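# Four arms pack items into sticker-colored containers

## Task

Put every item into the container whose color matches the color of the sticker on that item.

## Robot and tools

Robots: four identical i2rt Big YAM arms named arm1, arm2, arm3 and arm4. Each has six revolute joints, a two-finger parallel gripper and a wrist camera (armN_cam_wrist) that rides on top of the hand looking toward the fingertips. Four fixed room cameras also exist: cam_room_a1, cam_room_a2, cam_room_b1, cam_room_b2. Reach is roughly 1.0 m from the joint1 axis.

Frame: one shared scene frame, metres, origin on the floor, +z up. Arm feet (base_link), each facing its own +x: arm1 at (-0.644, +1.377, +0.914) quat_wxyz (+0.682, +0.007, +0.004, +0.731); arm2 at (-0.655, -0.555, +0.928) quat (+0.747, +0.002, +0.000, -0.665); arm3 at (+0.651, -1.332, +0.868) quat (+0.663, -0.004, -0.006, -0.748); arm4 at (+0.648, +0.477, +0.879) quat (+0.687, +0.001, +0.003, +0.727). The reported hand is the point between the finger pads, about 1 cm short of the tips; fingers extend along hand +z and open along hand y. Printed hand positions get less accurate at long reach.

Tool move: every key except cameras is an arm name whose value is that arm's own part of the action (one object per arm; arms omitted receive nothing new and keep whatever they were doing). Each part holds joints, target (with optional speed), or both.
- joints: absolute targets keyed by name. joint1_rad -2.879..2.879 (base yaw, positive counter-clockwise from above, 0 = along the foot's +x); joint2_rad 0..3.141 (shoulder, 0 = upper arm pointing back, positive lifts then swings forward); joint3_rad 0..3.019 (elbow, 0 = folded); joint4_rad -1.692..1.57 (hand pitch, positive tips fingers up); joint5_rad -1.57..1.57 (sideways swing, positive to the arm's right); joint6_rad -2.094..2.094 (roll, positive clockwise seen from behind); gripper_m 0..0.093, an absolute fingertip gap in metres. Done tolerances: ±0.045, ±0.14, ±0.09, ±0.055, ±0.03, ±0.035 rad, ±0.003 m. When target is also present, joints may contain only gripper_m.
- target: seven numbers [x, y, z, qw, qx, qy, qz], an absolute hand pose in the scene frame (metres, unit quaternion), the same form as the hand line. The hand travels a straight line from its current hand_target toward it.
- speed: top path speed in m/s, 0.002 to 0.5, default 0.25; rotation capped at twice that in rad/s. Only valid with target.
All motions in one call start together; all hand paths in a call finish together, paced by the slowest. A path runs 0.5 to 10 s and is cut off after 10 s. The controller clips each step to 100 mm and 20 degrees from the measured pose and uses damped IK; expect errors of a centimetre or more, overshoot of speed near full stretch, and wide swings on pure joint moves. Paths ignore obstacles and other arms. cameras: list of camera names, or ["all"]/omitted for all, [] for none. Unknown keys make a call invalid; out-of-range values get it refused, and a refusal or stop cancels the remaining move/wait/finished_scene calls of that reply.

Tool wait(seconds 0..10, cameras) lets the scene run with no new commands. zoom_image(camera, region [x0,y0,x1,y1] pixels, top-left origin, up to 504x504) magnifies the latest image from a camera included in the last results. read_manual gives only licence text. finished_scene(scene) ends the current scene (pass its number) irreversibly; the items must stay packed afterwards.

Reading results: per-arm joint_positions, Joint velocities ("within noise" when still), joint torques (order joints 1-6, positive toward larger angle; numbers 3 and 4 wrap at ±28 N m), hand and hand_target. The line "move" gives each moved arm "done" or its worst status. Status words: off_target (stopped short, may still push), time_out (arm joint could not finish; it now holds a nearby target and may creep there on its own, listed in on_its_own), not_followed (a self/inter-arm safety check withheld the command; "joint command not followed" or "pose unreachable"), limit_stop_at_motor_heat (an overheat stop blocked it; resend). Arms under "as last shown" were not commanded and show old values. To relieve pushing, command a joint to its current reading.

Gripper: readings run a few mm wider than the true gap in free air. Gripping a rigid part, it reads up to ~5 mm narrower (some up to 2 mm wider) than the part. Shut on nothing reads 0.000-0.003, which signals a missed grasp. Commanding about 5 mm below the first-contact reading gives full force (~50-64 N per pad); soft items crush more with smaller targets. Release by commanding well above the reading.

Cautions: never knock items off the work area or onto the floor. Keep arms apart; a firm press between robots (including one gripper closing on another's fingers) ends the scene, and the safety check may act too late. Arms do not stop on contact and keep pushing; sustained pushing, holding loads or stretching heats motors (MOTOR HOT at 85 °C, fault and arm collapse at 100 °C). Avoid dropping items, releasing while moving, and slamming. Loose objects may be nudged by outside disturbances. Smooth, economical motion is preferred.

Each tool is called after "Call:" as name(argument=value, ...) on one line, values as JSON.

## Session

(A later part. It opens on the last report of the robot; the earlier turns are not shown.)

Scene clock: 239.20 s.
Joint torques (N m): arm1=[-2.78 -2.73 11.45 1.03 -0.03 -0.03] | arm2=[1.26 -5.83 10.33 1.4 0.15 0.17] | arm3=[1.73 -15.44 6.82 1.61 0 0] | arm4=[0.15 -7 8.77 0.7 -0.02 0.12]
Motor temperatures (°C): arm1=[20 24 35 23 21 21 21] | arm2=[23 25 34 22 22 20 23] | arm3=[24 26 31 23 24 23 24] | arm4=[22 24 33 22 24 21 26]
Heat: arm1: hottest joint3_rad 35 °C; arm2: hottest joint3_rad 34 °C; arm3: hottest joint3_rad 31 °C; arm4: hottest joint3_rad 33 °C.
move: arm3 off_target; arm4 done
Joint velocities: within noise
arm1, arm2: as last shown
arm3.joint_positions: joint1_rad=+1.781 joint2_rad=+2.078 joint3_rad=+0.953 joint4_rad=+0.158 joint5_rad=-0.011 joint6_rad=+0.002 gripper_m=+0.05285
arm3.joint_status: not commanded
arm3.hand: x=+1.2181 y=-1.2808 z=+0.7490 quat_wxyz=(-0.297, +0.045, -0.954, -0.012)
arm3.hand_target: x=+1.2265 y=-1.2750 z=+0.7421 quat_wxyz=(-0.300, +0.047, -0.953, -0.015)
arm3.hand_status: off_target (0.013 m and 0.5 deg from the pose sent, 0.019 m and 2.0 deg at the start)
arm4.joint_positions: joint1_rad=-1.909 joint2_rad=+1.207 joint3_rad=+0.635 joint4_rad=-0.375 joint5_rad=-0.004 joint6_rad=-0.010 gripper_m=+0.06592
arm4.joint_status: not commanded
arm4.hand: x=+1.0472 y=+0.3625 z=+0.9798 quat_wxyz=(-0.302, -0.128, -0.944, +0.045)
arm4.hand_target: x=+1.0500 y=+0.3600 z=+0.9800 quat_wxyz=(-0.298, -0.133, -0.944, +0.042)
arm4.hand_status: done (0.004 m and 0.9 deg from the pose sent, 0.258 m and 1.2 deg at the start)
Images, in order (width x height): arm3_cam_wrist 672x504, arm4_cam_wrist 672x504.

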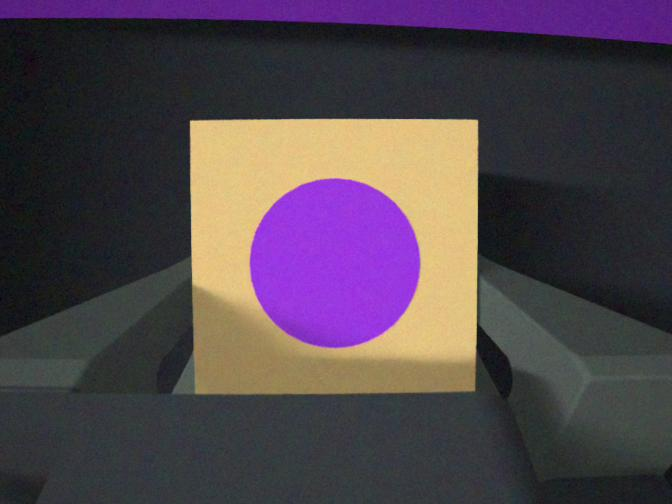

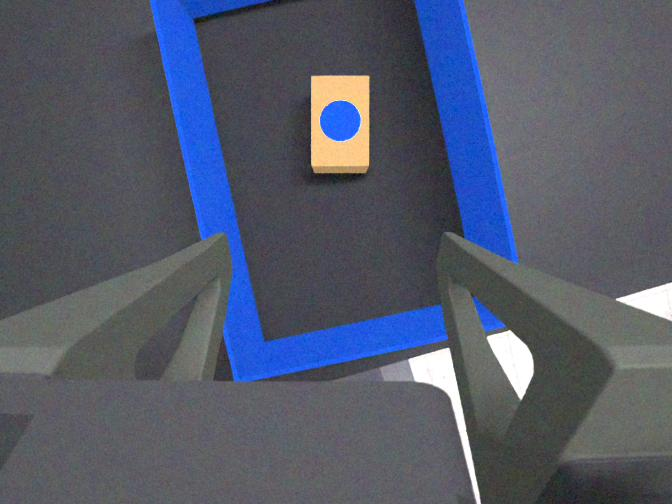

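Call:
move(arm3={"joints": {"gripper_m": 0.076}}, cameras=["arm3_cam_wrist"])

Call:
move(arm3={"target": [1.12, -1.285, 0.98, 0.3004, -0.0472, 0.9525, 0.0149], "speed": 0.3}, cameras=["arm3_cam_wrist", "cam_room_a1", "cam_room_a2", "cam_room_b1", "cam_room_b2"])

Scene clock: 242.57 s.
Joint torques (N m): arm1=[-2.61 -2.02 11.74 1.02 -0.03 -0.06] | arm2=[1.2 -5.71 10.3 1.39 0.15 0.17] | arm3=[1.55 -16.62 6.6 1.5 0 -0.02] | arm4=[0.67 -7.24 8.8 0.61 -0.03 0.12]
Motor temperatures (°C): arm1=[20 24 35 23 21 21 21] | arm2=[23 25 34 22 22 20 23] | arm3=[24 26 30 23 24 23 24] | arm4=[22 24 34 22 24 21 26]
Heat: arm1: hottest joint3_rad 35 °C; arm2: hottest joint3_rad 34 °C; arm3: hottest joint3_rad 30 °C; arm4: hottest joint3_rad 34 °C.
move: arm3 done
Joint velocities: within noise
arm1, arm2, arm4: as last shown
arm3.joint_positions: joint1_rad=+1.781 joint2_rad=+2.088 joint3_rad=+0.954 joint4_rad=+0.160 joint5_rad=-0.011 joint6_rad=+0.004 gripper_m=+0.07596
arm3.joint_status: all done
arm3.hand: x=+1.2165 y=-1.2810 z=+0.7440 quat_wxyz=(-0.294, +0.045, -0.955, -0.012)
arm3.hand_target: x=+1.2265 y=-1.2750 z=+0.7423 quat_wxyz=(-0.300, +0.047, -0.953, -0.015)
arm3.hand_status: not commanded
Images, in order (width x height): arm3_cam_wrist 672x504.

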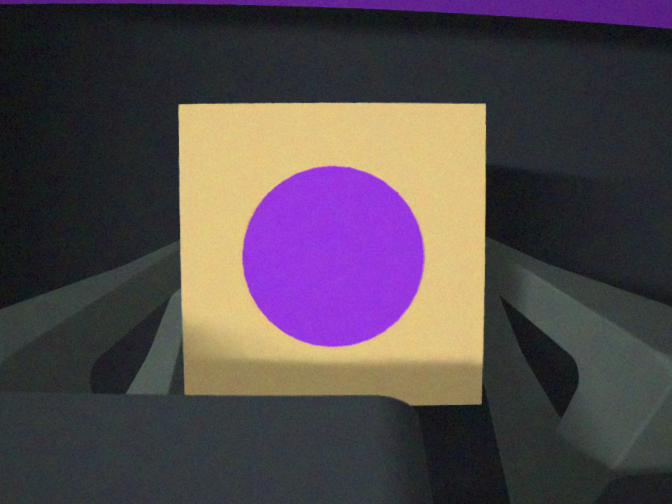

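Scene clock: 244.13 s.
Joint torques (N m): arm1=[-2.61 -2.37 11.66 0.92 -0.11 -0.11] | arm2=[1.08 -5.77 10.3 1.4 0.15 0.17] | arm3=[1.38 -9.82 8.25 0.9 -0.07 -0.08] | arm4=[0.21 -7.24 8.76 0.58 -0.07 0.1]
Motor temperatures (°C): arm1=[20 24 35 23 21 21 21] | arm2=[23 25 34 22 22 20 23] | arm3=[24 26 30 23 24 23 24] | arm4=[22 24 34 22 24 21 26]
Heat: arm1: hottest joint3_rad 35 °C; arm2: hottest joint3_rad 34 °C; arm3: hottest joint3_rad 30 °C; arm4: hottest joint3_rad 34 °C.
move: arm3 done
Joint velocities: within noise
arm1, arm2, arm4: as last shown
arm3.joint_positions: joint1_rad=+1.781 joint2_rad=+1.339 joint3_rad=+0.797 joint4_rad=-0.399 joint5_rad=-0.014 joint6_rad=+0.004 gripper_m=+0.07596
arm3.joint_status: not commanded
arm3.hand: x=+1.1216 y=-1.2857 z=+0.9861 quat_wxyz=(-0.309, +0.045, -0.950, -0.014)
arm3.hand_target: x=+1.1199 y=-1.2850 z=+0.9800 quat_wxyz=(-0.300, +0.047, -0.953, -0.015)
arm3.hand_status: done (0.006 m and 1.1 deg from the pose sent, 0.255 m and 0.9 deg at the start)
Images, in order (width x height): arm3_cam_wrist 672x504, cam_room_a1 672x504, cam_room_a2 672x504, cam_room_b1 672x504, cam_room_b2 672x504.

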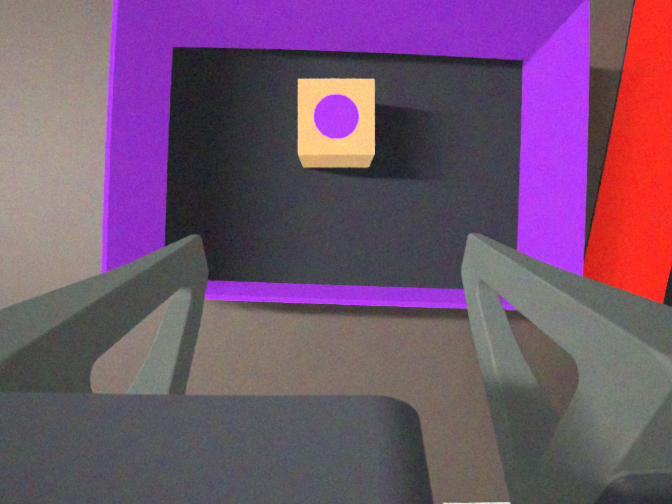

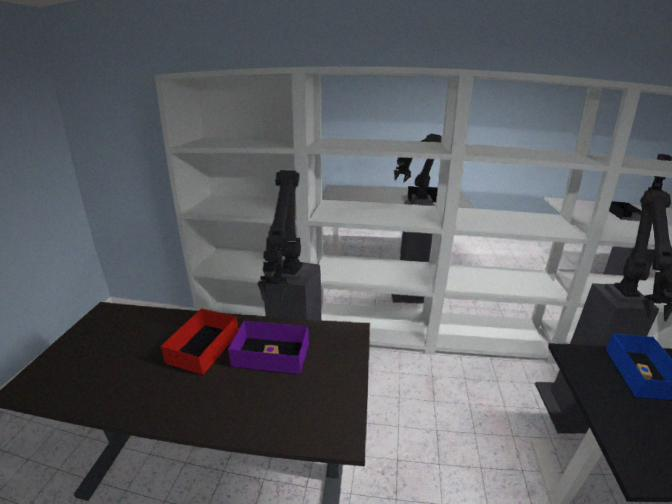

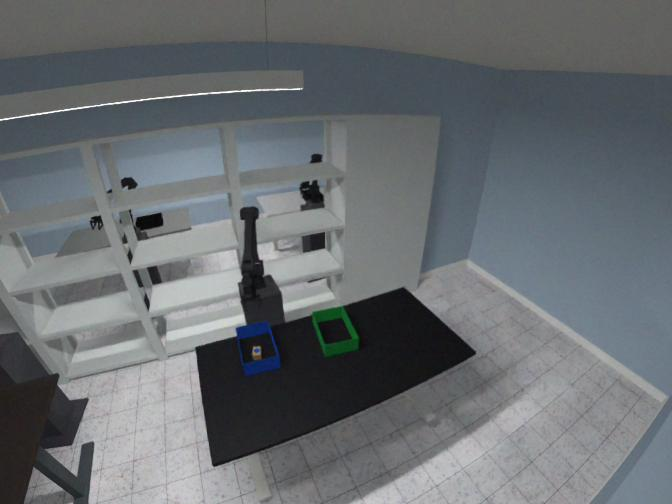

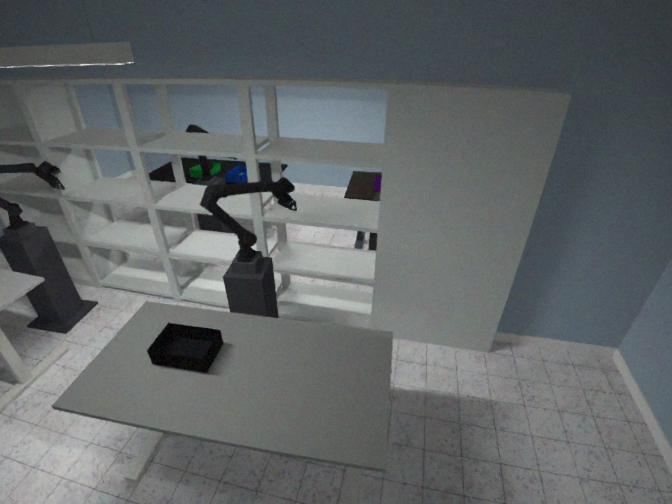

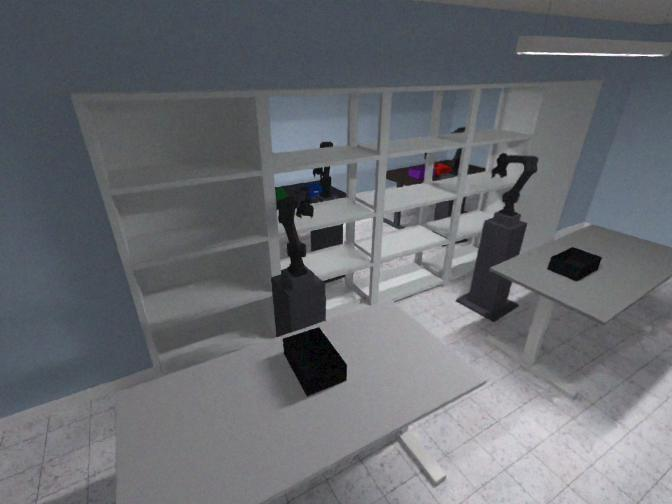

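Both items are in their matching containers.

Call:
finished_scene(scene=2)

The scene is finished: the task was done.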